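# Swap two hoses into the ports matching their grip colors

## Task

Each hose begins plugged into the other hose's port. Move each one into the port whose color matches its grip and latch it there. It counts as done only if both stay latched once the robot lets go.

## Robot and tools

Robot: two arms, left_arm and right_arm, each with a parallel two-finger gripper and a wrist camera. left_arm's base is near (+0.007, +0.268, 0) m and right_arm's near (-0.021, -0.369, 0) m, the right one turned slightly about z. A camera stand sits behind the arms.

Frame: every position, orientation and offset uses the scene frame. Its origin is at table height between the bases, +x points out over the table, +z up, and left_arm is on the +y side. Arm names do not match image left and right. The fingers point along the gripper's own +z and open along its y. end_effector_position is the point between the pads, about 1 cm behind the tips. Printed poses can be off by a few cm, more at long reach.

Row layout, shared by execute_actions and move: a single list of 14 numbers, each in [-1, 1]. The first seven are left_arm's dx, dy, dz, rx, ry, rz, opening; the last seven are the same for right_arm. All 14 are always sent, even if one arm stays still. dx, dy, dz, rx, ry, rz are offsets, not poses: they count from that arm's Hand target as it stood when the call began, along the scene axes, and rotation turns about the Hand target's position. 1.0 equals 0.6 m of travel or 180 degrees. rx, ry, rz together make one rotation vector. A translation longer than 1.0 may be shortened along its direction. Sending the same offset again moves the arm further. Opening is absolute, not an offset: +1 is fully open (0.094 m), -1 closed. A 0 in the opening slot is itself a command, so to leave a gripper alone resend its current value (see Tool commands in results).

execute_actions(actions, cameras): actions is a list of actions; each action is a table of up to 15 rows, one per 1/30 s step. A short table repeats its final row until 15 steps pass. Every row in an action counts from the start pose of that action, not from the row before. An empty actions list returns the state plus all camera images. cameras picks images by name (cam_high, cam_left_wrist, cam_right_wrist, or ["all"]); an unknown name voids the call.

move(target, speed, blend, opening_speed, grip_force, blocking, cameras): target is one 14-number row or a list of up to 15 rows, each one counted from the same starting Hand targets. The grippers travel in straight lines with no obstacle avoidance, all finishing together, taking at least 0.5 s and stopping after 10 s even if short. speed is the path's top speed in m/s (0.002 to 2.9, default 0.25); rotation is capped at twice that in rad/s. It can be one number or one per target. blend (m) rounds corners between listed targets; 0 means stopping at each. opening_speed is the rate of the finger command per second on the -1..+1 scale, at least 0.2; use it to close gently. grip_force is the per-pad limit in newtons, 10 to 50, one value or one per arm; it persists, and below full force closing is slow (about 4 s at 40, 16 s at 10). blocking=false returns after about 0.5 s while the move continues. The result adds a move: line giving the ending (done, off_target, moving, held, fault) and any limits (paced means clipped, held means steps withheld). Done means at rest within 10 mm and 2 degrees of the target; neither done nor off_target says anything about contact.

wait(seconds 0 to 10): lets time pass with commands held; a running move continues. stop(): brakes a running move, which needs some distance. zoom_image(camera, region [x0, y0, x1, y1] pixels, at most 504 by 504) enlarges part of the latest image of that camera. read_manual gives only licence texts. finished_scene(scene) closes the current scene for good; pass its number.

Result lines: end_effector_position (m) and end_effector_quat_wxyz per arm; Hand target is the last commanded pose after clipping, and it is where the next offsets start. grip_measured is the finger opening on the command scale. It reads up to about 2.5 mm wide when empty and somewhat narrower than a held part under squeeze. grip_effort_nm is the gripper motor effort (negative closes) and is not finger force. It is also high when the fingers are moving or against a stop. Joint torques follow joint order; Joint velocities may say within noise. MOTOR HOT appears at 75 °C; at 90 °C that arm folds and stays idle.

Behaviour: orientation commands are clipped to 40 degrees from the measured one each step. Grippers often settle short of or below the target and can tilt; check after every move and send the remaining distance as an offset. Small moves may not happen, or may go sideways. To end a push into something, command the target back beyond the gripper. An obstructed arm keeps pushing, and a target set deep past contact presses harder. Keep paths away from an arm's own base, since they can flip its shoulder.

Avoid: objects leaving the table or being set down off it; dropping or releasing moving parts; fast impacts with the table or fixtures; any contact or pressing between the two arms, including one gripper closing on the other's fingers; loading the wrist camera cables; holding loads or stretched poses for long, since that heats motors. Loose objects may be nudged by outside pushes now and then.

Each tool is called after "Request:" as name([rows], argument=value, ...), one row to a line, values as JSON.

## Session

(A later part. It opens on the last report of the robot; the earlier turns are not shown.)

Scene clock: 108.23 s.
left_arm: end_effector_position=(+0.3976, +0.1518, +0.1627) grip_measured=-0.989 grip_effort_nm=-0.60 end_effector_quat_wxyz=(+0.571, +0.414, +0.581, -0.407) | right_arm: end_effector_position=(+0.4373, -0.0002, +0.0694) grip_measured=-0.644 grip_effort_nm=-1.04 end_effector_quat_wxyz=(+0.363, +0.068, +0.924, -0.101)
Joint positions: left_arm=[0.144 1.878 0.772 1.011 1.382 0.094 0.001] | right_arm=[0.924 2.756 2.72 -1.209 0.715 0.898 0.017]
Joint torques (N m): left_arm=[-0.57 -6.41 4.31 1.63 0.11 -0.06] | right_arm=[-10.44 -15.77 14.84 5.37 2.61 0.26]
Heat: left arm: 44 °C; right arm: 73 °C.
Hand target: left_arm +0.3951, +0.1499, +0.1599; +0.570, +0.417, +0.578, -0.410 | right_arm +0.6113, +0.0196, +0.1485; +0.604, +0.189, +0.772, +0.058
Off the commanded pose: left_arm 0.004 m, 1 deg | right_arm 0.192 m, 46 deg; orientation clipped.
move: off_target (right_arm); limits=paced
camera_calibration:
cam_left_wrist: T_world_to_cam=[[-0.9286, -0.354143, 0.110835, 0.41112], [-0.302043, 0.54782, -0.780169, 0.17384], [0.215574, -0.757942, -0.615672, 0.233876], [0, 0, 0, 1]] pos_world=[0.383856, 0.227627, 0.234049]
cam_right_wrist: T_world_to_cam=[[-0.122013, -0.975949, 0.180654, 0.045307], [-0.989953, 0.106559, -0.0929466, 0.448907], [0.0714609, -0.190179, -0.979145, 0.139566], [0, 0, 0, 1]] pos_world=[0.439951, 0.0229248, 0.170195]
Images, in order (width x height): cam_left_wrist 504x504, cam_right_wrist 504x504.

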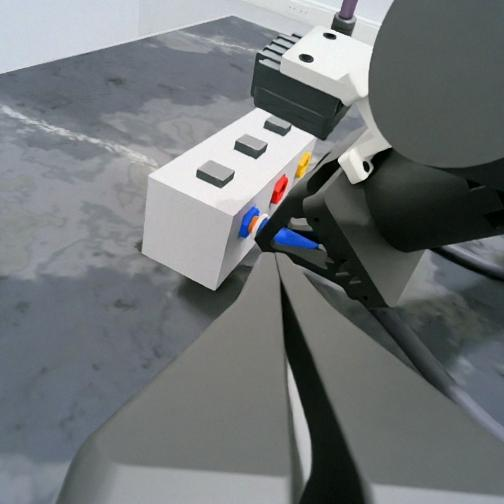

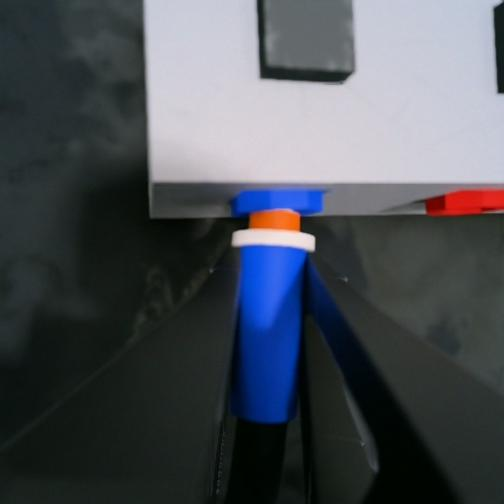

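Request:
move(target=[0, 0, 0, 0, 0, 0, -1, -0.274, -0.018, -0.1175, -0.0612, 0.1394, 0.0568, -0.8], speed=0.25, cameras=["cam_left_wrist"])

Request:
zoom_image(camera="cam_left_wrist", region=[180, 130, 400, 330])

Scene clock: 110.50 s.
left_arm: end_effector_position=(+0.3976, +0.1518, +0.1627) grip_measured=-0.989 grip_effort_nm=-0.60 end_effector_quat_wxyz=(+0.571, +0.414, +0.581, -0.407) | right_arm: end_effector_position=(+0.4283, -0.0002, +0.0610) grip_measured=-0.644 grip_effort_nm=-1.05 end_effector_quat_wxyz=(+0.404, +0.051, +0.912, -0.054)
Joint positions: left_arm=[0.144 1.878 0.772 1.011 1.382 0.094 0.001] | right_arm=[0.936 2.455 2.063 -0.689 0.713 0.81 0.017]
Joint torques (N m): left_arm=[-0.57 -6.43 4.29 1.62 0.11 -0.07] | right_arm=[-1.47 -15.94 5.45 2.67 0.11 -0.07]
Heat: left arm: 44 °C; right arm: 75 °C. Fold the right arm in close to its base, or ease its load, before you think long.
Hand target: left_arm +0.3951, +0.1499, +0.1599; +0.570, +0.417, +0.578, -0.410 | right_arm +0.4470, +0.0089, +0.0781; +0.430, +0.070, +0.900, -0.005
Off the commanded pose: left_arm 0.004 m, 1 deg | right_arm 0.027 m, 7 deg.
MOTOR HOT: joint 2 (shoulder) of the right arm reports 75 °C; the controller's stop level is 90 °C. To cool a motor, set the load down, stop pushing, or move to a pose that needs little force.
move: off_target (right_arm)
camera_calibration:
cam_left_wrist: T_world_to_cam=[[-0.9286, -0.354143, 0.110835, 0.41112], [-0.302043, 0.54782, -0.780169, 0.17384], [0.215574, -0.757942, -0.615672, 0.233876], [0, 0, 0, 1]] pos_world=[0.383856, 0.227627, 0.234049]
Images, in order (width x height): cam_left_wrist 504x504.

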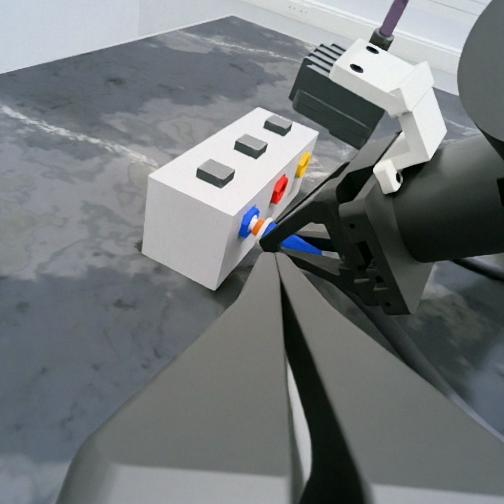

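Scaled by 2.291 from the camera's 504x504 image, which has a finer 720x720 frame.

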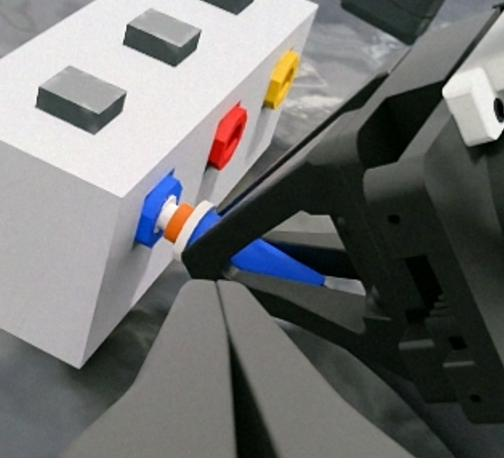

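Request:
move([
  [0, 0, 0, 0, 0, 0, -1, 0.0, 0, 0.015, 0.008, -0.08, -0.004, -0.8],
  [0, 0, 0, 0, 0, 0, -1, 0.01, 0, 0.02, 0.012, -0.15, -0.007, -0.8],
], speed=0.2, blend=[0.004, 0], grip_force=[50, 10], cameras=["cam_right_wrist", "cam_left_wrist"])

Request:
zoom_image(camera="cam_left_wrist", region=[180, 130, 400, 330])

Scene clock: 112.80 s.
left_arm: end_effector_position=(+0.3976, +0.1518, +0.1627) grip_measured=-0.989 grip_effort_nm=-0.60 end_effector_quat_wxyz=(+0.571, +0.414, +0.581, -0.407) | right_arm: end_effector_position=(+0.4272, -0.0004, +0.0601) grip_measured=-0.626 grip_effort_nm=-0.32 end_effector_quat_wxyz=(+0.587, +0.048, +0.807, -0.040)
Joint positions: left_arm=[0.144 1.878 0.772 1.011 1.382 0.094 0.001] | right_arm=[0.993 2.382 1.55 0.242 0.987 0.501 0.018]
Joint torques (N m): left_arm=[-0.58 -6.41 4.3 1.63 0.11 -0.07] | right_arm=[-2.35 -13.26 8.03 3.82 0.02 -0.15]
Heat: left arm: 44 °C; right arm: 75 °C. Fold the right arm in close to its base, or ease its load, before you think long.
Hand target: left_arm +0.3951, +0.1499, +0.1599; +0.570, +0.417, +0.578, -0.410 | right_arm +0.4529, +0.0089, +0.0901; +0.627, +0.087, +0.774, +0.024
Off the commanded pose: left_arm 0.004 m, 1 deg | right_arm 0.041 m, 10 deg.
MOTOR HOT: still on. Joint 2 (shoulder) of the right arm reports 75 °C.
grip_force (N): 50, 10
move: off_target (right_arm)
camera_calibration:
cam_left_wrist: T_world_to_cam=[[-0.9286, -0.354143, 0.110835, 0.41112], [-0.302043, 0.54782, -0.780169, 0.17384], [0.215574, -0.757942, -0.615672, 0.233876], [0, 0, 0, 1]] pos_world=[0.383856, 0.227627, 0.234049]
cam_right_wrist: T_world_to_cam=[[-0.0775585, -0.993516, 0.0831343, 0.0325864], [-0.826289, 0.0173957, -0.562978, 0.396455], [0.557882, -0.112357, -0.82228, -0.0860209], [0, 0, 0, 1]] pos_world=[0.378103, 0.0158134, 0.149753]
Images, in order (width x height): cam_left_wrist 504x504, cam_right_wrist 504x504.

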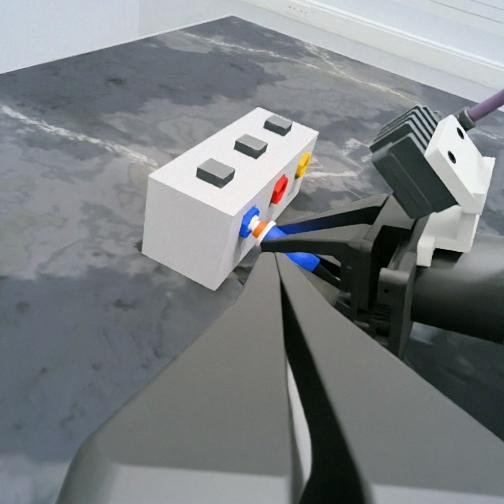

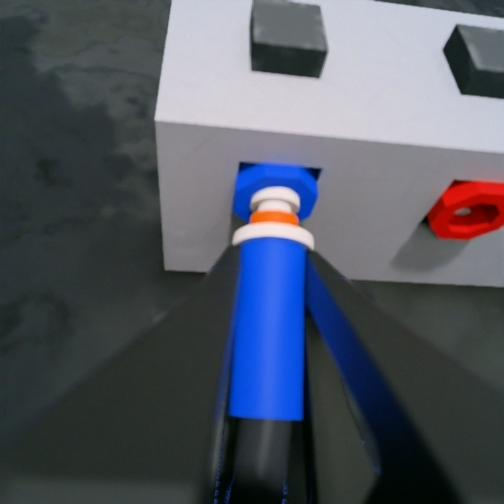

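Scaled by 2.291 from the camera's 504x504 image, which has a finer 720x720 frame.

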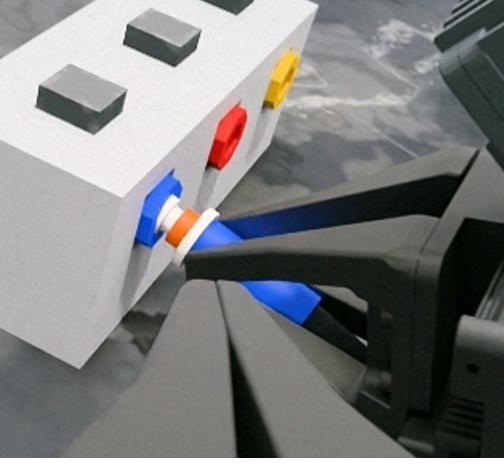

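Request:
move([
  [0, 0, 0, 0, 0, 0, -1, 0.0, 0, 0.0, 0.0, 0.0, 0.0, -0.8],
  [0, 0, 0, 0, 0, 0, -1, 0.03, 0, 0.02, 0.004, 0.05, -0.002, -0.8],
  [0, 0, 0, 0, 0, 0, -1, 0.07, 0.002, 0.03, 0.008, 0.045, -0.006, -0.8],
], speed=0.2, blend=[0, 0.004, 0], grip_force=50, cameras=["cam_right_wrist", "cam_left_wrist"])

Request:
zoom_image(camera="cam_left_wrist", region=[180, 130, 400, 330])

Scene clock: 115.17 s.
left_arm: end_effector_position=(+0.3976, +0.1518, +0.1627) grip_measured=-0.989 grip_effort_nm=-0.60 end_effector_quat_wxyz=(+0.571, +0.414, +0.581, -0.407) | right_arm: end_effector_position=(+0.4310, -0.0012, +0.0626) grip_measured=-0.642 grip_effort_nm=-1.05 end_effector_quat_wxyz=(+0.520, +0.023, +0.851, -0.070)
Joint positions: left_arm=[0.144 1.878 0.772 1.011 1.382 0.094 0.001] | right_arm=[0.972 2.382 1.732 -0.169 0.907 0.593 0.017]
Joint torques (N m): left_arm=[-0.57 -6.42 4.27 1.63 0.1 -0.07] | right_arm=[-6.6 -13.44 13.56 3.77 -0.17 0.11]
Heat: left arm: 44 °C; right arm: 74 °C. Fold the right arm in close to its base, or ease its load, before you think long.
Hand target: left_arm +0.3951, +0.1499, +0.1599; +0.570, +0.417, +0.578, -0.410 | right_arm +0.4950, +0.0100, +0.1080; +0.569, +0.104, +0.815, +0.021
Off the commanded pose: left_arm 0.004 m, 1 deg | right_arm 0.079 m, 16 deg.
MOTOR HOT: still on. Joint 2 (shoulder) of the right arm reports 74 °C.
move: off_target (right_arm)
camera_calibration:
cam_left_wrist: T_world_to_cam=[[-0.9286, -0.354143, 0.110835, 0.41112], [-0.302043, 0.54782, -0.780169, 0.17384], [0.215574, -0.757942, -0.615672, 0.233876], [0, 0, 0, 1]] pos_world=[0.383856, 0.227627, 0.234049]
cam_right_wrist: T_world_to_cam=[[-0.052066, -0.985441, 0.161852, 0.0159481], [-0.907964, -0.0207688, -0.418533, 0.427194], [0.415801, -0.168747, -0.893663, -0.0205787], [0, 0, 0, 1]] pos_world=[0.397264, 0.0211156, 0.157823]
Images, in order (width x height): cam_left_wrist 504x504, cam_right_wrist 504x504.

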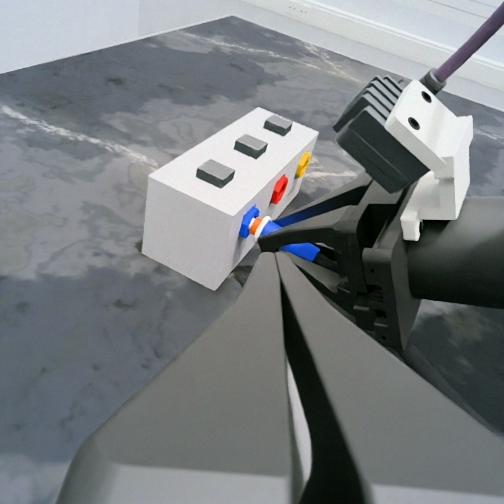

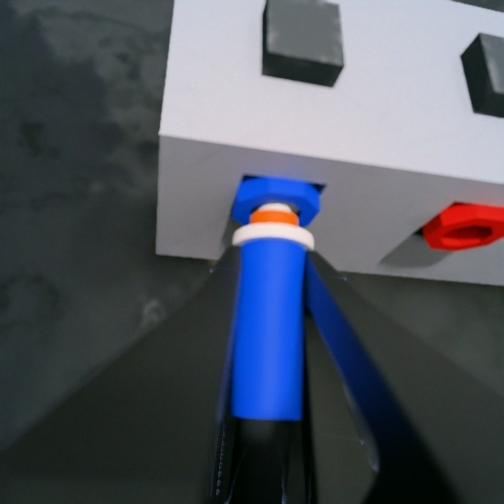

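Scaled by 2.291 from the camera's 504x504 image, which has a finer 720x720 frame.

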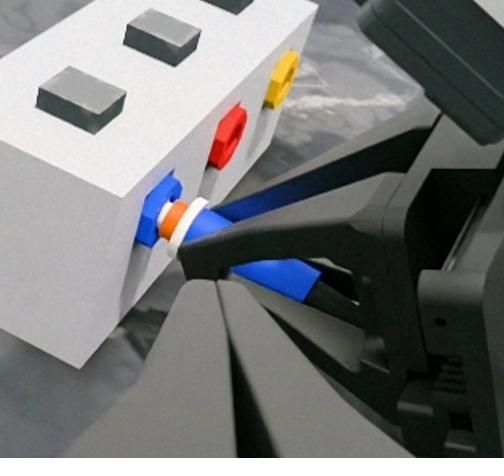

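Request:
move([
  [0, 0, 0, 0, 0, 0, -1, 0.0, 0.0, 0.01, 0.025, 0.04, -0.014, -0.8],
  [0, 0, 0, 0, 0, 0, -1, 0.07, 0.004, 0.03, 0.04, 0.025, -0.022, -0.8],
], speed=0.2, blend=[0.004, 0], cameras=["cam_right_wrist", "cam_left_wrist"])

Request:
zoom_image(camera="cam_left_wrist", region=[180, 130, 400, 330])

Scene clock: 117.00 s.
left_arm: end_effector_position=(+0.3976, +0.1518, +0.1627) grip_measured=-0.989 grip_effort_nm=-0.60 end_effector_quat_wxyz=(+0.571, +0.414, +0.581, -0.407) | right_arm: end_effector_position=(+0.4341, -0.0002, +0.0704) grip_measured=-0.642 grip_effort_nm=-1.05 end_effector_quat_wxyz=(+0.414, +0.060, +0.907, -0.048)
Joint positions: left_arm=[0.144 1.878 0.772 1.011 1.382 0.094 0.001] | right_arm=[0.93 2.452 2.081 -0.685 0.722 0.812 0.017]
Joint torques (N m): left_arm=[-0.57 -6.41 4.29 1.63 0.1 -0.07] | right_arm=[-7.71 -12.7 14.56 4.58 1.16 0.19]
Heat: left arm: 43 °C; right arm: 74 °C. Fold the right arm in close to its base, or ease its load, before you think long.
Hand target: left_arm +0.3951, +0.1499, +0.1599; +0.570, +0.417, +0.578, -0.410 | right_arm +0.5369, +0.0126, +0.1261; +0.530, +0.168, +0.830, +0.049
Off the commanded pose: left_arm 0.004 m, 1 deg | right_arm 0.118 m, 23 deg.
MOTOR HOT: still on. Joint 2 (shoulder) of the right arm reports 74 °C.
move: off_target (right_arm)
camera_calibration:
cam_left_wrist: T_world_to_cam=[[-0.9286, -0.354143, 0.110835, 0.41112], [-0.302043, 0.54782, -0.780169, 0.17384], [0.215574, -0.757942, -0.615672, 0.233876], [0, 0, 0, 1]] pos_world=[0.383856, 0.227627, 0.234049]
cam_right_wrist: T_world_to_cam=[[-0.0755728, -0.993089, 0.0897952, 0.0310452], [-0.97914, 0.0568733, -0.195067, 0.448398], [0.188612, -0.102664, -0.976671, 0.0897345], [0, 0, 0, 1]] pos_world=[0.424466, 0.0145412, 0.172321]
Images, in order (width x height): cam_left_wrist 504x504, cam_right_wrist 504x504.

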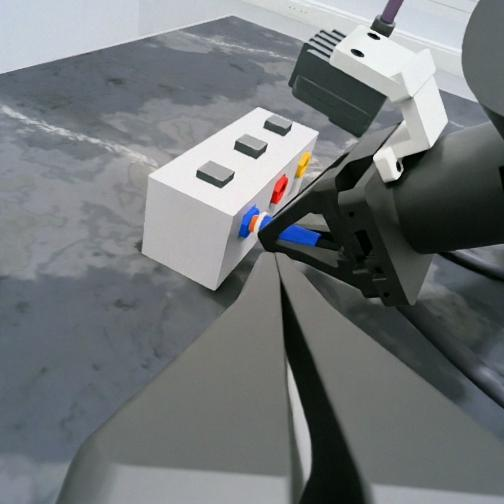

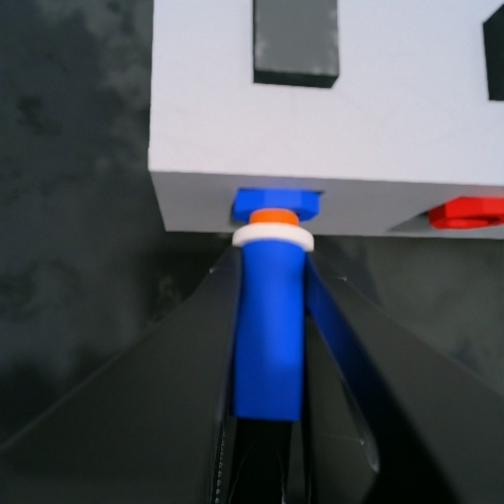

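Scaled by 2.291 from the camera's 504x504 image, which has a finer 720x720 frame.

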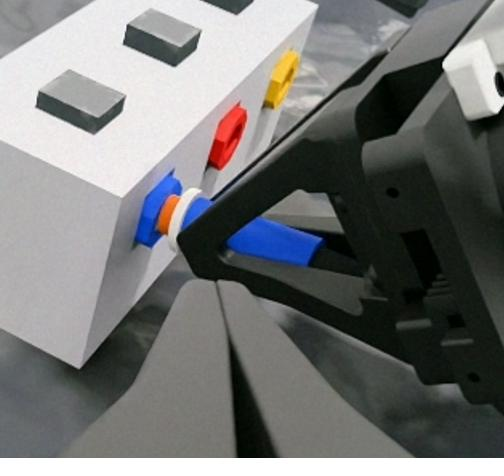

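Request:
move([
  [0, 0, 0, 0, 0, 0, -1, -0.02, 0.0, -0.025, 0.0, -0.03, 0.0, -0.8],
  [0, 0, 0, 0, 0, 0, -1, 0.05, 0.003, -0.015, 0.01, -0.045, -0.004, -0.8],
], speed=0.2, blend=[0.004, 0], cameras=["cam_right_wrist", "cam_left_wrist"])

Request:
zoom_image(camera="cam_left_wrist", region=[180, 130, 400, 330])

Scene clock: 118.23 s.
left_arm: end_effector_position=(+0.3976, +0.1518, +0.1627) grip_measured=-0.989 grip_effort_nm=-0.60 end_effector_quat_wxyz=(+0.571, +0.414, +0.581, -0.407) | right_arm: end_effector_position=(+0.4357, -0.0004, +0.0691) grip_measured=-0.642 grip_effort_nm=-1.04 end_effector_quat_wxyz=(+0.428, +0.074, +0.899, -0.055)
Joint positions: left_arm=[0.144 1.878 0.772 1.011 1.382 0.094 0.001] | right_arm=[0.937 2.47 2.091 -0.678 0.765 0.841 0.017]
Joint torques (N m): left_arm=[-0.55 -6.41 4.29 1.62 0.11 -0.07] | right_arm=[-9.63 -10.63 14.34 5.58 1.48 -0.08]
Heat: left arm: 43 °C; right arm: 75 °C. Fold the right arm in close to its base, or ease its load, before you think long.
Hand target: left_arm +0.3951, +0.1499, +0.1599; +0.570, +0.417, +0.578, -0.410 | right_arm +0.5669, +0.0143, +0.1171; +0.585, +0.178, +0.788, +0.070
Off the commanded pose: left_arm 0.004 m, 1 deg | right_arm 0.140 m, 29 deg.
MOTOR HOT: still on. Joint 2 (shoulder) of the right arm reports 75 °C.
move: off_target (right_arm)
camera_calibration:
cam_left_wrist: T_world_to_cam=[[-0.9286, -0.354143, 0.110835, 0.41112], [-0.302043, 0.54782, -0.780169, 0.17384], [0.215574, -0.757942, -0.615672, 0.233876], [0, 0, 0, 1]] pos_world=[0.383856, 0.227627, 0.234049]
cam_right_wrist: T_world_to_cam=[[-0.110575, -0.989791, 0.0899231, 0.0463463], [-0.969926, 0.087729, -0.227039, 0.447984], [0.216833, -0.112324, -0.969725, 0.0753617], [0, 0, 0, 1]] pos_world=[0.423296, 0.0150368, 0.170623]
Images, in order (width x height): cam_left_wrist 504x504, cam_right_wrist 504x504.

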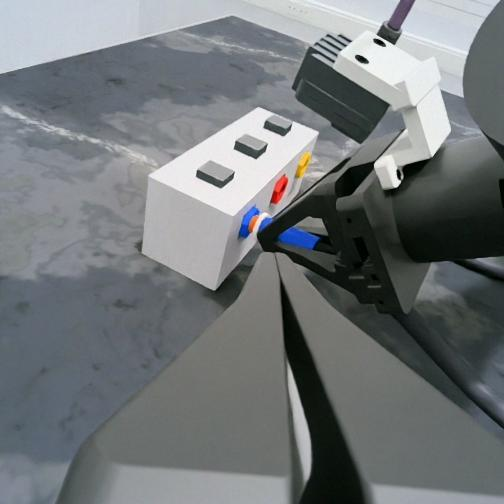

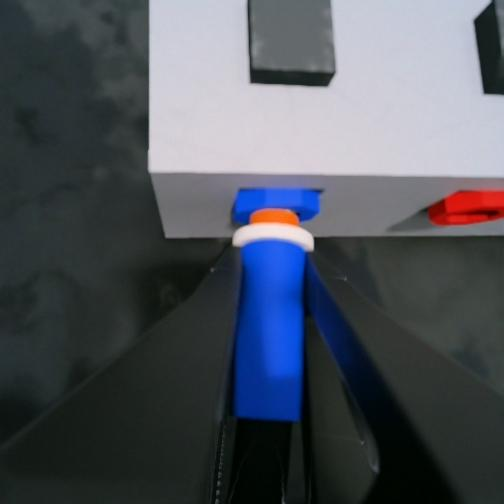

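Scaled by 2.291 from the camera's 504x504 image, which has a finer 720x720 frame.

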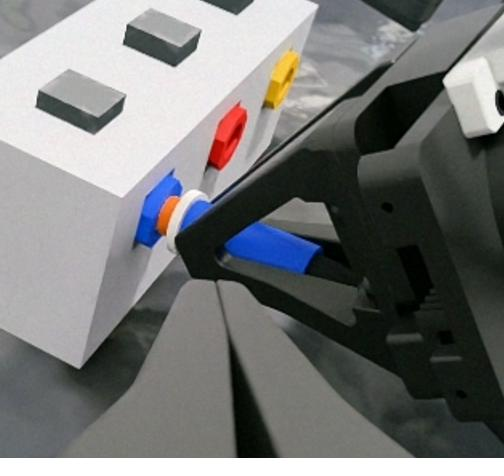

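Request:
move([
  [0, 0, 0, 0, 0, 0, -1, -0.07, 0.0, -0.03, 0.0, -0.03, 0.0, -0.8],
  [0, 0, 0, 0, 0, 0, -1, 0.0, 0.002, -0.02, 0.003, -0.045, -0.002, -0.8],
  [0, 0, 0, 0, 0, 0, -1, 0.035, 0.002, -0.015, 0.006, -0.045, -0.003, -0.8],
], speed=0.25, blend=[0.004, 0.004, 0], cameras=["cam_right_wrist", "cam_left_wrist"])

Request:
zoom_image(camera="cam_left_wrist", region=[180, 130, 400, 330])

Scene clock: 119.97 s.
left_arm: end_effector_position=(+0.3976, +0.1518, +0.1627) grip_measured=-0.989 grip_effort_nm=-0.60 end_effector_quat_wxyz=(+0.571, +0.414, +0.581, -0.407) | right_arm: end_effector_position=(+0.4361, +0.0005, +0.0662) grip_measured=-0.642 grip_effort_nm=-1.05 end_effector_quat_wxyz=(+0.476, +0.080, +0.869, -0.104)
Joint positions: left_arm=[0.144 1.878 0.772 1.011 1.382 0.094 0.001] | right_arm=[0.971 2.535 2.13 -0.665 0.93 0.849 0.017]
Joint torques (N m): left_arm=[-0.57 -6.42 4.29 1.62 0.1 -0.07] | right_arm=[-12.85 -10.77 15.15 6 0.94 -0.11]
Heat: left arm: 43 °C; right arm: 74 °C. Fold the right arm in close to its base, or ease its load, before you think long.
Hand target: left_arm +0.3951, +0.1499, +0.1599; +0.570, +0.417, +0.578, -0.410 | right_arm +0.5880, +0.0155, +0.1081; +0.638, +0.182, +0.744, +0.087
Off the commanded pose: left_arm 0.004 m, 1 deg | right_arm 0.158 m, 34 deg.
MOTOR HOT: still on. Joint 2 (shoulder) of the right arm reports 74 °C.
move: off_target (right_arm)
camera_calibration:
cam_left_wrist: T_world_to_cam=[[-0.9286, -0.354143, 0.110835, 0.41112], [-0.302043, 0.54782, -0.780169, 0.17384], [0.215574, -0.757942, -0.615672, 0.233876], [0, 0, 0, 1]] pos_world=[0.383856, 0.227627, 0.234049]
cam_right_wrist: T_world_to_cam=[[-0.174683, -0.970458, 0.166422, 0.0703659], [-0.934749, 0.110336, -0.337742, 0.43961], [0.309402, -0.214561, -0.926409, 0.0293969], [0, 0, 0, 1]] pos_world=[0.414122, 0.0260897, 0.163998]
Images, in order (width x height): cam_left_wrist 504x504, cam_right_wrist 504x504.

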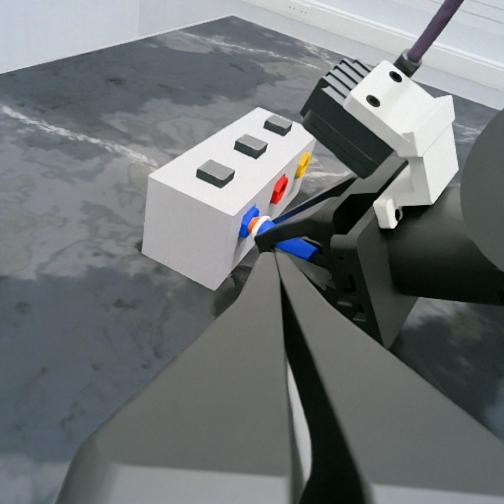

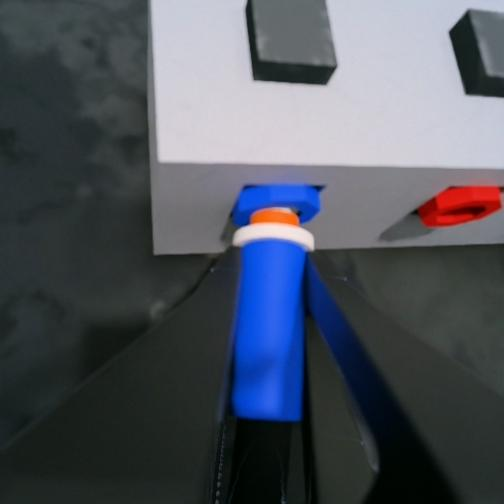

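Scaled by 2.291 from the camera's 504x504 image, which has a finer 720x720 frame.

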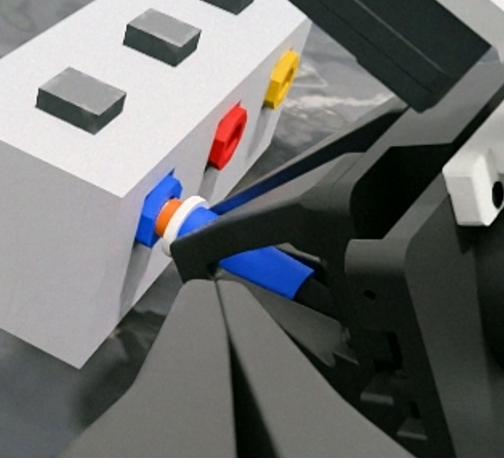

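Request:
move([
  [0, 0, 0, 0, 0, 0, -1, -0.06, 0.004, 0.0, 0.03, 0.005, 0.03, -0.8],
  [0, 0, 0, 0, 0, 0, -1, 0.0, 0.005, 0.0, 0.05, 0.01, 0.04, -0.8],
  [0, 0, 0, 0, 0, 0, -1, 0.02, 0.005, 0.005, 0.055, 0.01, 0.045, -0.8],
], speed=0.25, blend=[0.004, 0.004, 0], cameras=["cam_right_wrist", "cam_left_wrist"])

Request:
zoom_image(camera="cam_left_wrist", region=[180, 130, 400, 330])

Scene clock: 123.53 s.
left_arm: end_effector_position=(+0.3976, +0.1518, +0.1627) grip_measured=-0.989 grip_effort_nm=-0.60 end_effector_quat_wxyz=(+0.571, +0.414, +0.581, -0.407) | right_arm: end_effector_position=(+0.4365, +0.0007, +0.0657) grip_measured=-0.642 grip_effort_nm=-1.05 end_effector_quat_wxyz=(+0.399, +0.092, +0.911, -0.056)
Joint positions: left_arm=[0.144 1.878 0.772 1.011 1.382 0.094 0.001] | right_arm=[0.928 2.535 2.239 -0.828 0.725 0.907 0.017]
Joint torques (N m): left_arm=[-0.57 -6.39 4.27 1.62 0.11 -0.07] | right_arm=[-13.16 -12.64 12.82 6.05 0.91 0.08]
Heat: left arm: 43 °C; right arm: 75 °C. Fold the right arm in close to its base, or ease its load, before you think long.
Hand target: left_arm +0.3951, +0.1499, +0.1599; +0.570, +0.417, +0.578, -0.410 | right_arm +0.6000, +0.0185, +0.1111; +0.591, +0.180, +0.766, +0.179
Off the commanded pose: left_arm 0.004 m, 1 deg | right_arm 0.171 m, 42 deg; orientation clipped.
MOTOR HOT: still on. Joint 2 (shoulder) of the right arm reports 75 °C.
move: off_target (right_arm); limits=paced
camera_calibration:
cam_left_wrist: T_world_to_cam=[[-0.9286, -0.354143, 0.110835, 0.41112], [-0.302043, 0.54782, -0.780169, 0.17384], [0.215574, -0.757942, -0.615672, 0.233876], [0, 0, 0, 1]] pos_world=[0.383856, 0.227627, 0.234049]
cam_right_wrist: T_world_to_cam=[[-0.138653, -0.987328, 0.0771978, 0.0609124], [-0.978022, 0.124255, -0.167431, 0.447479], [0.155717, -0.098716, -0.982857, 0.0996012], [0, 0, 0, 1]] pos_world=[0.430581, 0.014371, 0.168113]
Images, in order (width x height): cam_left_wrist 504x504, cam_right_wrist 504x504.

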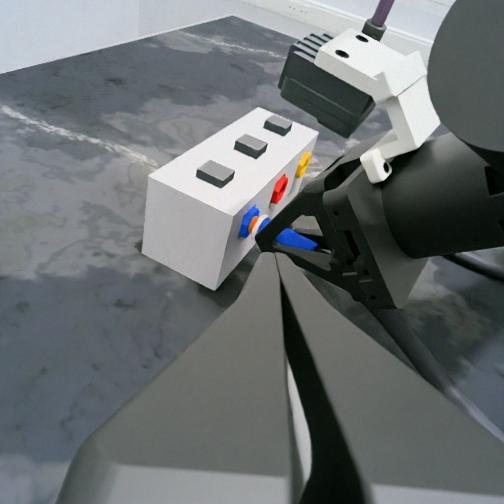

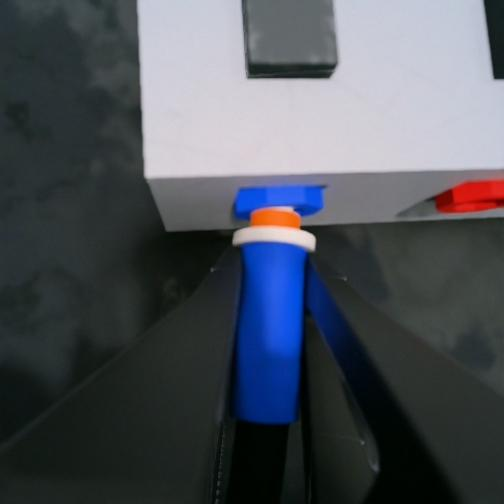

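Scaled by 2.291 from the camera's 504x504 image, which has a finer 720x720 frame.

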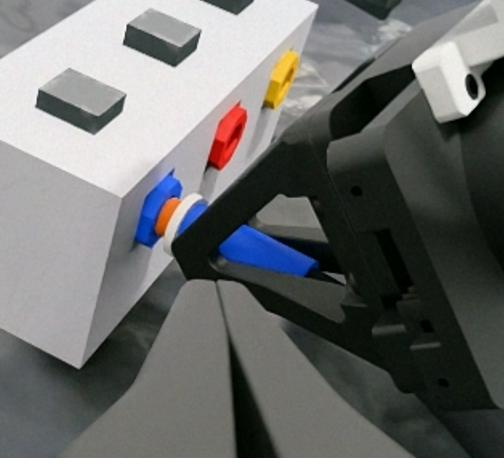

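Request:
move([
  [0, 0, 0, 0, 0, 0, -1, -0.18, 0.0, -0.03, -0.03, 0.02, 0.011, -0.8],
  [0, 0, 0, 0, 0, 0, -1, -0.08, 0.0, -0.017, -0.03, 0.018, 0.012, -0.8],
  [0, 0, 0, 0, 0, 0, -1, -0.03, 0.0, -0.01, -0.025, 0.01, 0.015, -0.8],
], speed=0.25, blend=[0.004, 0.004, 0], cameras=["cam_right_wrist", "cam_left_wrist"])

Request:
zoom_image(camera="cam_left_wrist", region=[180, 130, 400, 330])

Scene clock: 126.20 s.
left_arm: end_effector_position=(+0.3976, +0.1518, +0.1627) grip_measured=-0.989 grip_effort_nm=-0.60 end_effector_quat_wxyz=(+0.571, +0.414, +0.581, -0.407) | right_arm: end_effector_position=(+0.4411, -0.0016, +0.0626) grip_measured=-0.642 grip_effort_nm=-1.05 end_effector_quat_wxyz=(+0.444, +0.047, +0.894, -0.035)
Joint positions: left_arm=[0.144 1.878 0.772 1.011 1.382 0.094 0.001] | right_arm=[0.923 2.411 1.923 -0.464 0.738 0.73 0.017]
Joint torques (N m): left_arm=[-0.55 -6.41 4.29 1.63 0.11 -0.07] | right_arm=[-12.45 -11.08 13.01 6.13 -0.12 0.01]
Heat: left arm: 43 °C; right arm: 78 °C. Fold the right arm in close to its base, or ease its load, before you think long.
Hand target: left_arm +0.3951, +0.1499, +0.1599; +0.570, +0.417, +0.578, -0.410 | right_arm +0.5819, +0.0185, +0.1049; +0.581, +0.141, +0.786, +0.160
Off the commanded pose: left_arm 0.004 m, 1 deg | right_arm 0.149 m, 32 deg.
MOTOR HOT: still on. Joint 4 (wrist pitch) of the right arm reports 78 °C.
move: off_target (right_arm)
camera_calibration:
cam_left_wrist: T_world_to_cam=[[-0.9286, -0.354143, 0.110835, 0.41112], [-0.302043, 0.54782, -0.780169, 0.17384], [0.215574, -0.757942, -0.615672, 0.233876], [0, 0, 0, 1]] pos_world=[0.383856, 0.227627, 0.234049]
cam_right_wrist: T_world_to_cam=[[-0.0452089, -0.995957, 0.0776244, 0.0182684], [-0.965366, 0.0235691, -0.259832, 0.451789], [0.256952, -0.0866827, -0.962529, 0.0497094], [0, 0, 0, 1]] pos_world=[0.424195, 0.0118552, 0.163818]
Images, in order (width x height): cam_left_wrist 504x504, cam_right_wrist 504x504.

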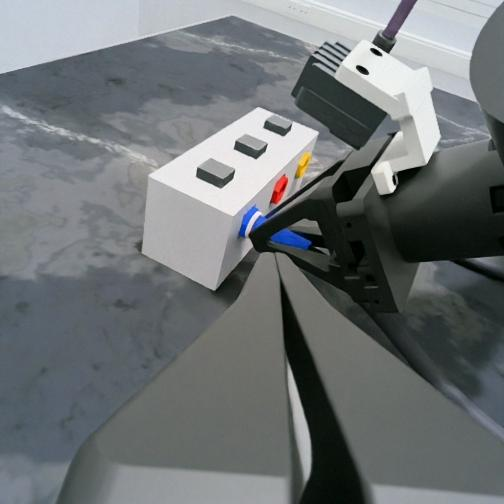

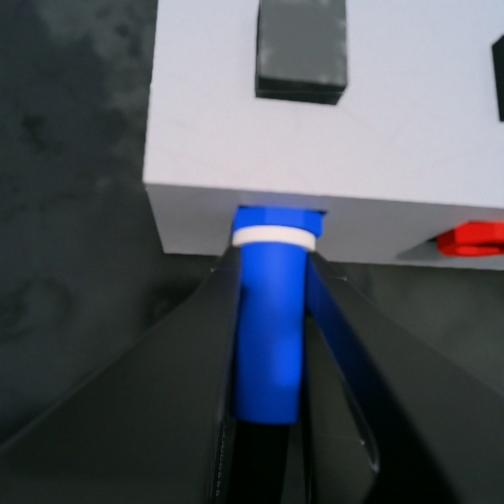

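Scaled by 2.291 from the camera's 504x504 image, which has a finer 720x720 frame.

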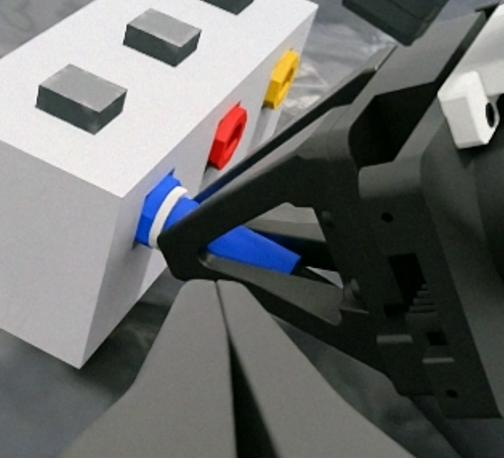

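Request:
move([
  [0, 0, 0, 0, 0, 0, -1, -0.2215, -0.024, -0.0565, -0.12, 0.1174, -0.0025, -0.8],
  [0, 0, 0, 0, 0, 0, -1, -0.26, -0.022, -0.0565, -0.12, 0.1174, -0.0025, -0.8],
], speed=0.25, cameras=["cam_right_wrist", "cam_left_wrist"])

Request:
zoom_image(camera="cam_left_wrist", region=[180, 130, 400, 330])

Scene clock: 128.20 s.
left_arm: end_effector_position=(+0.3976, +0.1518, +0.1627) grip_measured=-0.989 grip_effort_nm=-0.60 end_effector_quat_wxyz=(+0.571, +0.414, +0.581, -0.407) | right_arm: end_effector_position=(+0.4335, +0.0010, +0.0625) grip_measured=-0.642 grip_effort_nm=-1.05 end_effector_quat_wxyz=(+0.439, +0.052, +0.896, -0.030)
Joint positions: left_arm=[0.144 1.878 0.772 1.011 1.382 0.094 0.001] | right_arm=[0.935 2.402 1.915 -0.482 0.734 0.761 0.017]
Joint torques (N m): left_arm=[-0.58 -6.42 4.27 1.62 0.11 -0.07] | right_arm=[1.69 -15.77 5.24 1.48 0.43 0.37]
Heat: left arm: 43 °C; right arm: 77 °C. Fold the right arm in close to its base, or ease its load, before you think long.
Hand target: left_arm +0.3951, +0.1499, +0.1599; +0.570, +0.417, +0.578, -0.410 | right_arm +0.4260, +0.0053, +0.0713; +0.445, +0.060, +0.893, -0.020
Off the commanded pose: left_arm 0.004 m, 1 deg | right_arm 0.012 m, 2 deg.
MOTOR HOT: still on. Joint 4 (wrist pitch) of the right arm reports 77 °C.
move: off_target (right_arm)
camera_calibration:
cam_left_wrist: T_world_to_cam=[[-0.9286, -0.354143, 0.110835, 0.41112], [-0.302043, 0.54782, -0.780169, 0.17384], [0.215574, -0.757942, -0.615672, 0.233876], [0, 0, 0, 1]] pos_world=[0.383856, 0.227627, 0.234049]
cam_right_wrist: T_world_to_cam=[[-0.0495969, -0.996676, 0.0646308, 0.0232479], [-0.967743, 0.0319517, -0.249905, 0.444769], [0.247009, -0.0749405, -0.966111, 0.0562681], [0, 0, 0, 1]] pos_world=[0.417676, 0.0131762, 0.164008]
Images, in order (width x height): cam_left_wrist 504x504, cam_right_wrist 504x504.

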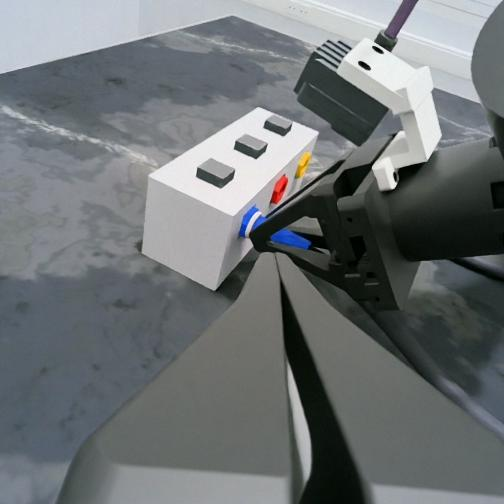

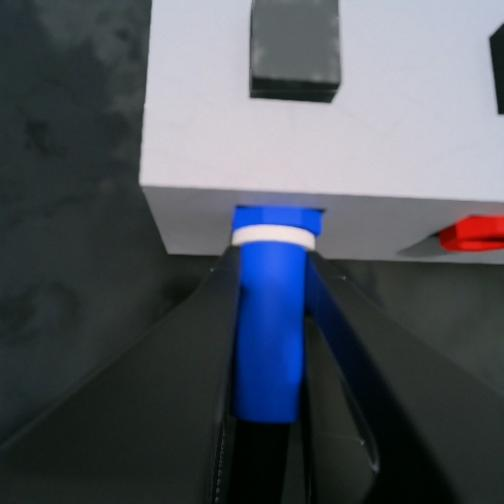

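Scaled by 2.291 from the camera's 504x504 image, which has a finer 720x720 frame.

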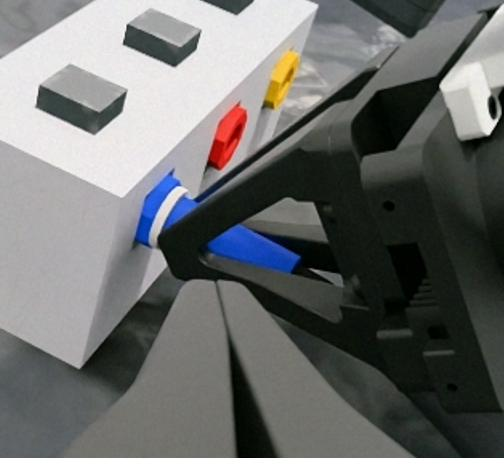

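Request:
move(target=[0, 0, 0, 0, 0, 0, -1, -0.06, 0.006, 0.0, 0, 0, 0, -0.8], speed=0.25, cameras=["cam_right_wrist"])

Scene clock: 129.23 s.
left_arm: end_effector_position=(+0.3976, +0.1518, +0.1627) grip_measured=-0.989 grip_effort_nm=-0.60 end_effector_quat_wxyz=(+0.571, +0.414, +0.581, -0.407) | right_arm: end_effector_position=(+0.4311, +0.0008, +0.0603) grip_measured=-0.642 grip_effort_nm=-1.05 end_effector_quat_wxyz=(+0.462, +0.067, +0.884, -0.016)
Joint positions: left_arm=[0.144 1.878 0.772 1.011 1.382 0.094 0.001] | right_arm=[0.944 2.374 1.819 -0.359 0.764 0.774 0.017]
Joint torques (N m): left_arm=[-0.59 -6.43 4.27 1.62 0.11 -0.07] | right_arm=[5.94 -18.41 3.64 0.31 0.51 0.79]
Heat: left arm: 43 °C; right arm: 77 °C. Fold the right arm in close to its base, or ease its load, before you think long.
Hand target: left_arm +0.3951, +0.1499, +0.1599; +0.570, +0.417, +0.578, -0.410 | right_arm +0.3900, +0.0089, +0.0711; +0.445, +0.060, +0.893, -0.020
Off the commanded pose: left_arm 0.004 m, 1 deg | right_arm 0.043 m, 2 deg.
MOTOR HOT: still on. Joint 2 (shoulder) of the right arm reports 77 °C.
move: off_target (right_arm)
camera_calibration:
cam_right_wrist: T_world_to_cam=[[-0.0671881, -0.997449, 0.0241107, 0.0330679], [-0.952216, 0.0568876, -0.30008, 0.438198], [0.297943, -0.0431204, -0.953609, 0.0319785], [0, 0, 0, 1]] pos_world=[0.409954, 0.00943442, 0.161192]
Images, in order (width x height): cam_right_wrist 504x504.

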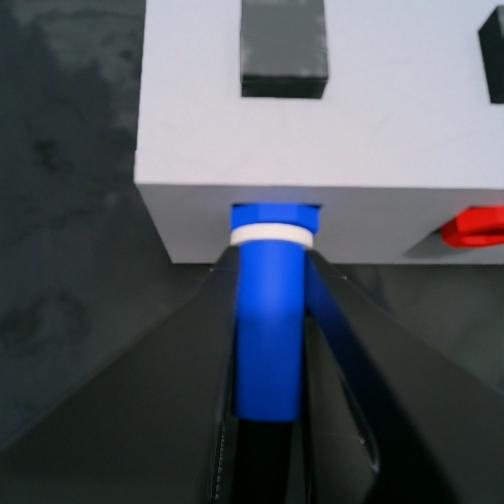

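Request:
move([
  [0, 0, 0, 0, 0, 0, -1, 0.06, -0.005, 0.0, 0, 0, 0, -0.8],
  [0, 0, 0, 0, 0, 0, -1, 0.06, -0.005, 0.0, 0, 0, 0, -0.2],
  [0, 0, 0, 0, 0, 0, -1, -0.05, 0.006, 0.0, 0, 0, 0, -0.2],
  [0, -0.04, 0, 0, 0, 0, -1, -0.075, -0.02, 0.12, 0, 0, 0, -0.2],
  [0.015, -0.09, 0, 0, 0, 0, -1, -0.075, -0.268, 0.09, 0, 0, -0.045, -0.25],
], speed=0.25, blend=[0, 0, 0.01, 0.03, 0], cameras=["all"])

Scene clock: 133.87 s.
left_arm: end_effector_position=(+0.3983, +0.0974, +0.1540) grip_measured=-0.989 grip_effort_nm=-0.60 end_effector_quat_wxyz=(+0.559, +0.412, +0.587, -0.416) | right_arm: end_effector_position=(+0.3470, -0.1517, +0.1161) grip_measured=-0.247 grip_effort_nm=-0.16 end_effector_quat_wxyz=(+0.434, +0.121, +0.890, -0.064)
Joint positions: left_arm=[-0.016 1.902 0.762 1.05 1.235 0.055 0.001] | right_arm=[0.876 1.775 1.192 -0.466 0.783 0.876 0.035]
Joint torques (N m): left_arm=[-0.66 -6.34 7.12 1.84 -0.04 -0.14] | right_arm=[0.47 -11.47 4.88 1.56 0.36 0.02]
Heat: left arm: 43 °C; right arm: 77 °C. Fold the right arm in close to its base, or ease its load, before you think long.
Hand target: left_arm +0.4040, +0.0959, +0.1599; +0.569, +0.416, +0.578, -0.410 | right_arm +0.3450, -0.1520, +0.1252; +0.442, +0.123, +0.887, -0.051
Off the commanded pose: left_arm 0.008 m, 2 deg | right_arm 0.009 m, 2 deg.
MOTOR HOT: still on. Joint 2 (shoulder) of the right arm reports 77 °C.
move: done; target 2's new opening was sent with right_arm's hand 0.011 m and 1 deg from that target
camera_calibration:
cam_left_wrist: T_world_to_cam=[[-0.929089, -0.342586, 0.139384, 0.388188], [-0.319344, 0.552943, -0.769593, 0.201853], [0.186581, -0.759532, -0.623136, 0.200029], [0, 0, 0, 1]] pos_world=[0.3878, 0.173303, 0.225883]
cam_right_wrist: T_world_to_cam=[[-0.202659, -0.97715, 0.0640898, -0.0806573], [-0.951964, 0.181248, -0.246808, 0.396095], [0.229552, -0.111029, -0.966943, 0.118703], [0, 0, 0, 1]] pos_world=[0.333474, -0.137426, 0.217708]

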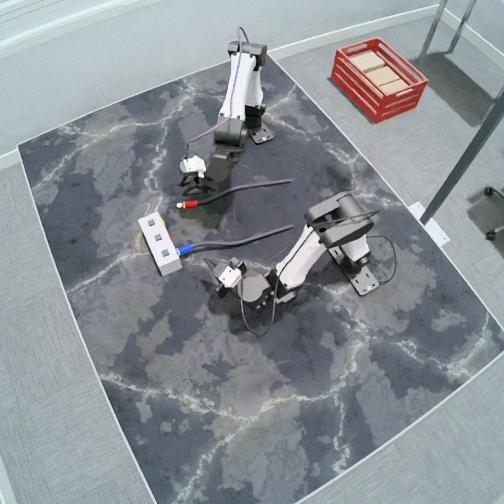

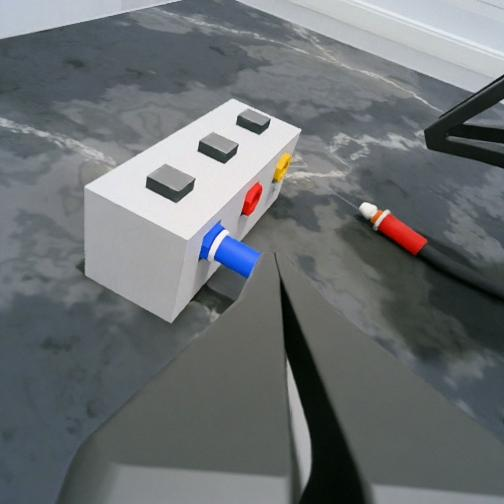

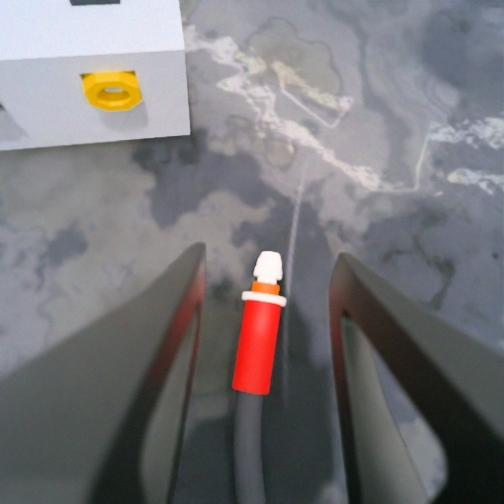

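Request:
move([
  [0, 0, 0, 0, 0, 0, -1, -0.0025, -0.0117, -0.1, 0, 0, -0.022, -0.25],
  [0, 0, 0, 0, 0, 0, -1, -0.0025, -0.0117, -0.176, 0, 0, -0.022, -0.25],
], speed=0.15, blend=[0.01, 0], cameras=["cam_right_wrist", "cam_left_wrist"])

Scene clock: 135.70 s.
left_arm: end_effector_position=(+0.3983, +0.0974, +0.1540) grip_measured=-0.989 grip_effort_nm=-0.60 end_effector_quat_wxyz=(+0.559, +0.412, +0.587, -0.416) | right_arm: end_effector_position=(+0.3461, -0.1569, +0.0271) grip_measured=-0.247 grip_effort_nm=-0.15 end_effector_quat_wxyz=(+0.440, +0.154, +0.883, -0.061)
Joint positions: left_arm=[-0.016 1.902 0.762 1.05 1.235 0.055 0.001] | right_arm=[0.876 1.948 1.012 -0.129 0.806 0.951 0.035]
Joint torques (N m): left_arm=[-0.64 -6.32 7.1 1.84 -0.05 -0.14] | right_arm=[0.64 -7.79 4.11 1.53 0.51 0.12]
Heat: left arm: 43 °C; right arm: 76 °C. Fold the right arm in close to its base, or ease its load, before you think long.
Hand target: left_arm +0.4040, +0.0959, +0.1599; +0.569, +0.416, +0.578, -0.410 | right_arm +0.3435, -0.1590, +0.0196; +0.440, +0.154, +0.882, -0.066
Off the commanded pose: left_arm 0.008 m, 2 deg | right_arm 0.008 m, 1 deg.
MOTOR HOT: still on. Joint 2 (shoulder) of the right arm reports 76 °C.
move: done
camera_calibration:
cam_left_wrist: T_world_to_cam=[[-0.929089, -0.342586, 0.139384, 0.388188], [-0.319344, 0.552943, -0.769593, 0.201853], [0.186581, -0.759532, -0.623136, 0.200029], [0, 0, 0, 1]] pos_world=[0.3878, 0.173303, 0.225883]
cam_right_wrist: T_world_to_cam=[[-0.25908, -0.965428, 0.0287456, -0.0577675], [-0.934559, 0.243059, -0.259849, 0.37818], [0.243879, -0.0941861, -0.965221, 0.029898], [0, 0, 0, 1]] pos_world=[0.331173, -0.144874, 0.128788]
Images, in order (width x height): cam_left_wrist 504x504, cam_right_wrist 504x504.

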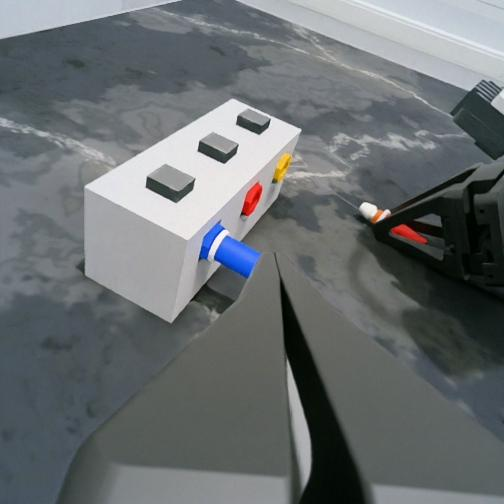

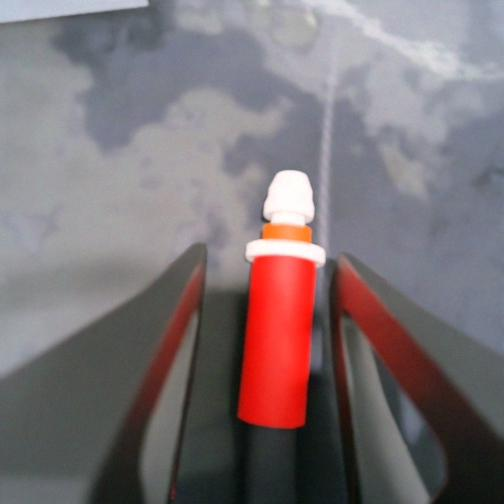

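Request:
move([
  [0, 0, 0, 0, 0, 0, -1, -0.002, 0.003, -0.012, 0, 0, 0, -0.25],
  [0, 0, 0, 0, 0, 0, -1, -0.002, 0.003, -0.012, 0, 0, 0, -0.8],
], speed=0.1, opening_speed=1.5, cameras=["cam_right_wrist", "cam_left_wrist"])

Scene clock: 141.60 s.
left_arm: end_effector_position=(+0.3983, +0.0974, +0.1540) grip_measured=-0.989 grip_effort_nm=-0.60 end_effector_quat_wxyz=(+0.559, +0.412, +0.587, -0.416) | right_arm: end_effector_position=(+0.3459, -0.1548, +0.0220) grip_measured=-0.608 grip_effort_nm=-1.05 end_effector_quat_wxyz=(+0.442, +0.154, +0.882, -0.060)
Joint positions: left_arm=[-0.016 1.902 0.762 1.05 1.235 0.055 0.001] | right_arm=[0.881 1.965 1.008 -0.105 0.81 0.954 0.018]
Joint torques (N m): left_arm=[-0.66 -6.31 7.12 1.84 -0.04 -0.14] | right_arm=[0.68 -7.5 4.08 1.47 0.49 0.18]
Heat: left arm: 43 °C; right arm: 72 °C. Fold the right arm in close to its base, or ease its load, before you think long.
Hand target: left_arm +0.4040, +0.0959, +0.1599; +0.569, +0.416, +0.578, -0.410 | right_arm +0.3423, -0.1571, +0.0124; +0.440, +0.154, +0.882, -0.066
Off the commanded pose: left_arm 0.008 m, 2 deg | right_arm 0.010 m, 1 deg.
MOTOR HOT: still on. Joint 2 (shoulder) of the right arm reports 72 °C.
move: done
camera_calibration:
cam_left_wrist: T_world_to_cam=[[-0.929089, -0.342586, 0.139384, 0.388188], [-0.319344, 0.552943, -0.769593, 0.201853], [0.186581, -0.759532, -0.623136, 0.200029], [0, 0, 0, 1]] pos_world=[0.3878, 0.173303, 0.225883]
cam_right_wrist: T_world_to_cam=[[-0.258199, -0.965758, 0.0253832, -0.0559788], [-0.933382, 0.242592, -0.264476, 0.37586], [0.249262, -0.0919797, -0.964058, 0.0236085], [0, 0, 0, 1]] pos_world=[0.330483, -0.143071, 0.123587]
Images, in order (width x height): cam_left_wrist 504x504, cam_right_wrist 504x504.

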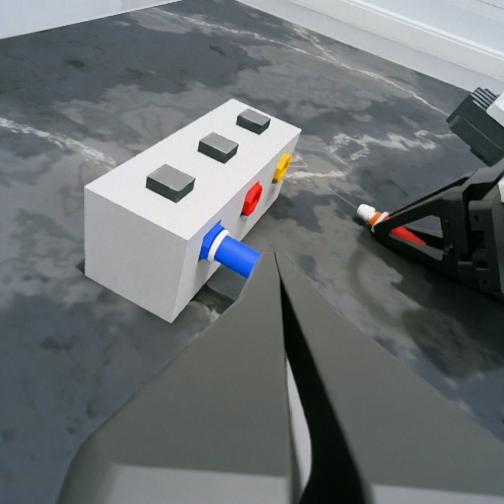

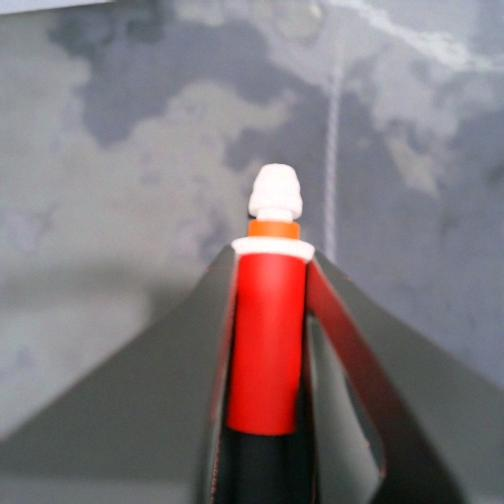

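Request:
move([
  [0, 0, 0, 0, 0, 0, -1, 0, 0, 0.0, 0, 0, 0, -0.3],
  [0, 0, 0, 0, 0, 0, -1, -0.014, 0.003, 0.003, 0, 0, 0, -0.3],
], speed=0.1, cameras=["cam_right_wrist"])

Scene clock: 143.30 s.
left_arm: end_effector_position=(+0.3983, +0.0974, +0.1540) grip_measured=-0.989 grip_effort_nm=-0.60 end_effector_quat_wxyz=(+0.559, +0.412, +0.587, -0.416) | right_arm: end_effector_position=(+0.3406, -0.1518, +0.0214) grip_measured=-0.303 grip_effort_nm=0.13 end_effector_quat_wxyz=(+0.446, +0.158, +0.879, -0.057)
Joint positions: left_arm=[-0.016 1.902 0.762 1.05 1.235 0.055 0.001] | right_arm=[0.901 1.965 0.999 -0.105 0.826 0.982 0.033]
Joint torques (N m): left_arm=[-0.66 -6.32 7.12 1.84 -0.04 -0.14] | right_arm=[0.88 -8.65 3.92 1.16 0.43 0.18]
Heat: left arm: 43 °C; right arm: 71 °C.
Hand target: left_arm +0.4040, +0.0959, +0.1599; +0.569, +0.416, +0.578, -0.410 | right_arm +0.3339, -0.1555, +0.0142; +0.440, +0.154, +0.882, -0.066
Off the commanded pose: left_arm 0.008 m, 2 deg | right_arm 0.010 m, 1 deg.
MOTOR HOT: cleared for the motors of the right arm.
move: done
camera_calibration:
cam_right_wrist: T_world_to_cam=[[-0.263216, -0.96459, 0.0168467, -0.0523732], [-0.929049, 0.248734, -0.273861, 0.369626], [0.259973, -0.0877359, -0.961622, 0.0216045], [0, 0, 0, 1]] pos_world=[0.323999, -0.140562, 0.122884]
Images, in order (width x height): cam_right_wrist 504x504.

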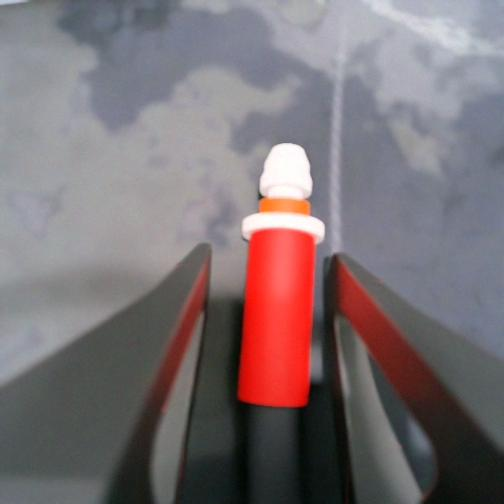

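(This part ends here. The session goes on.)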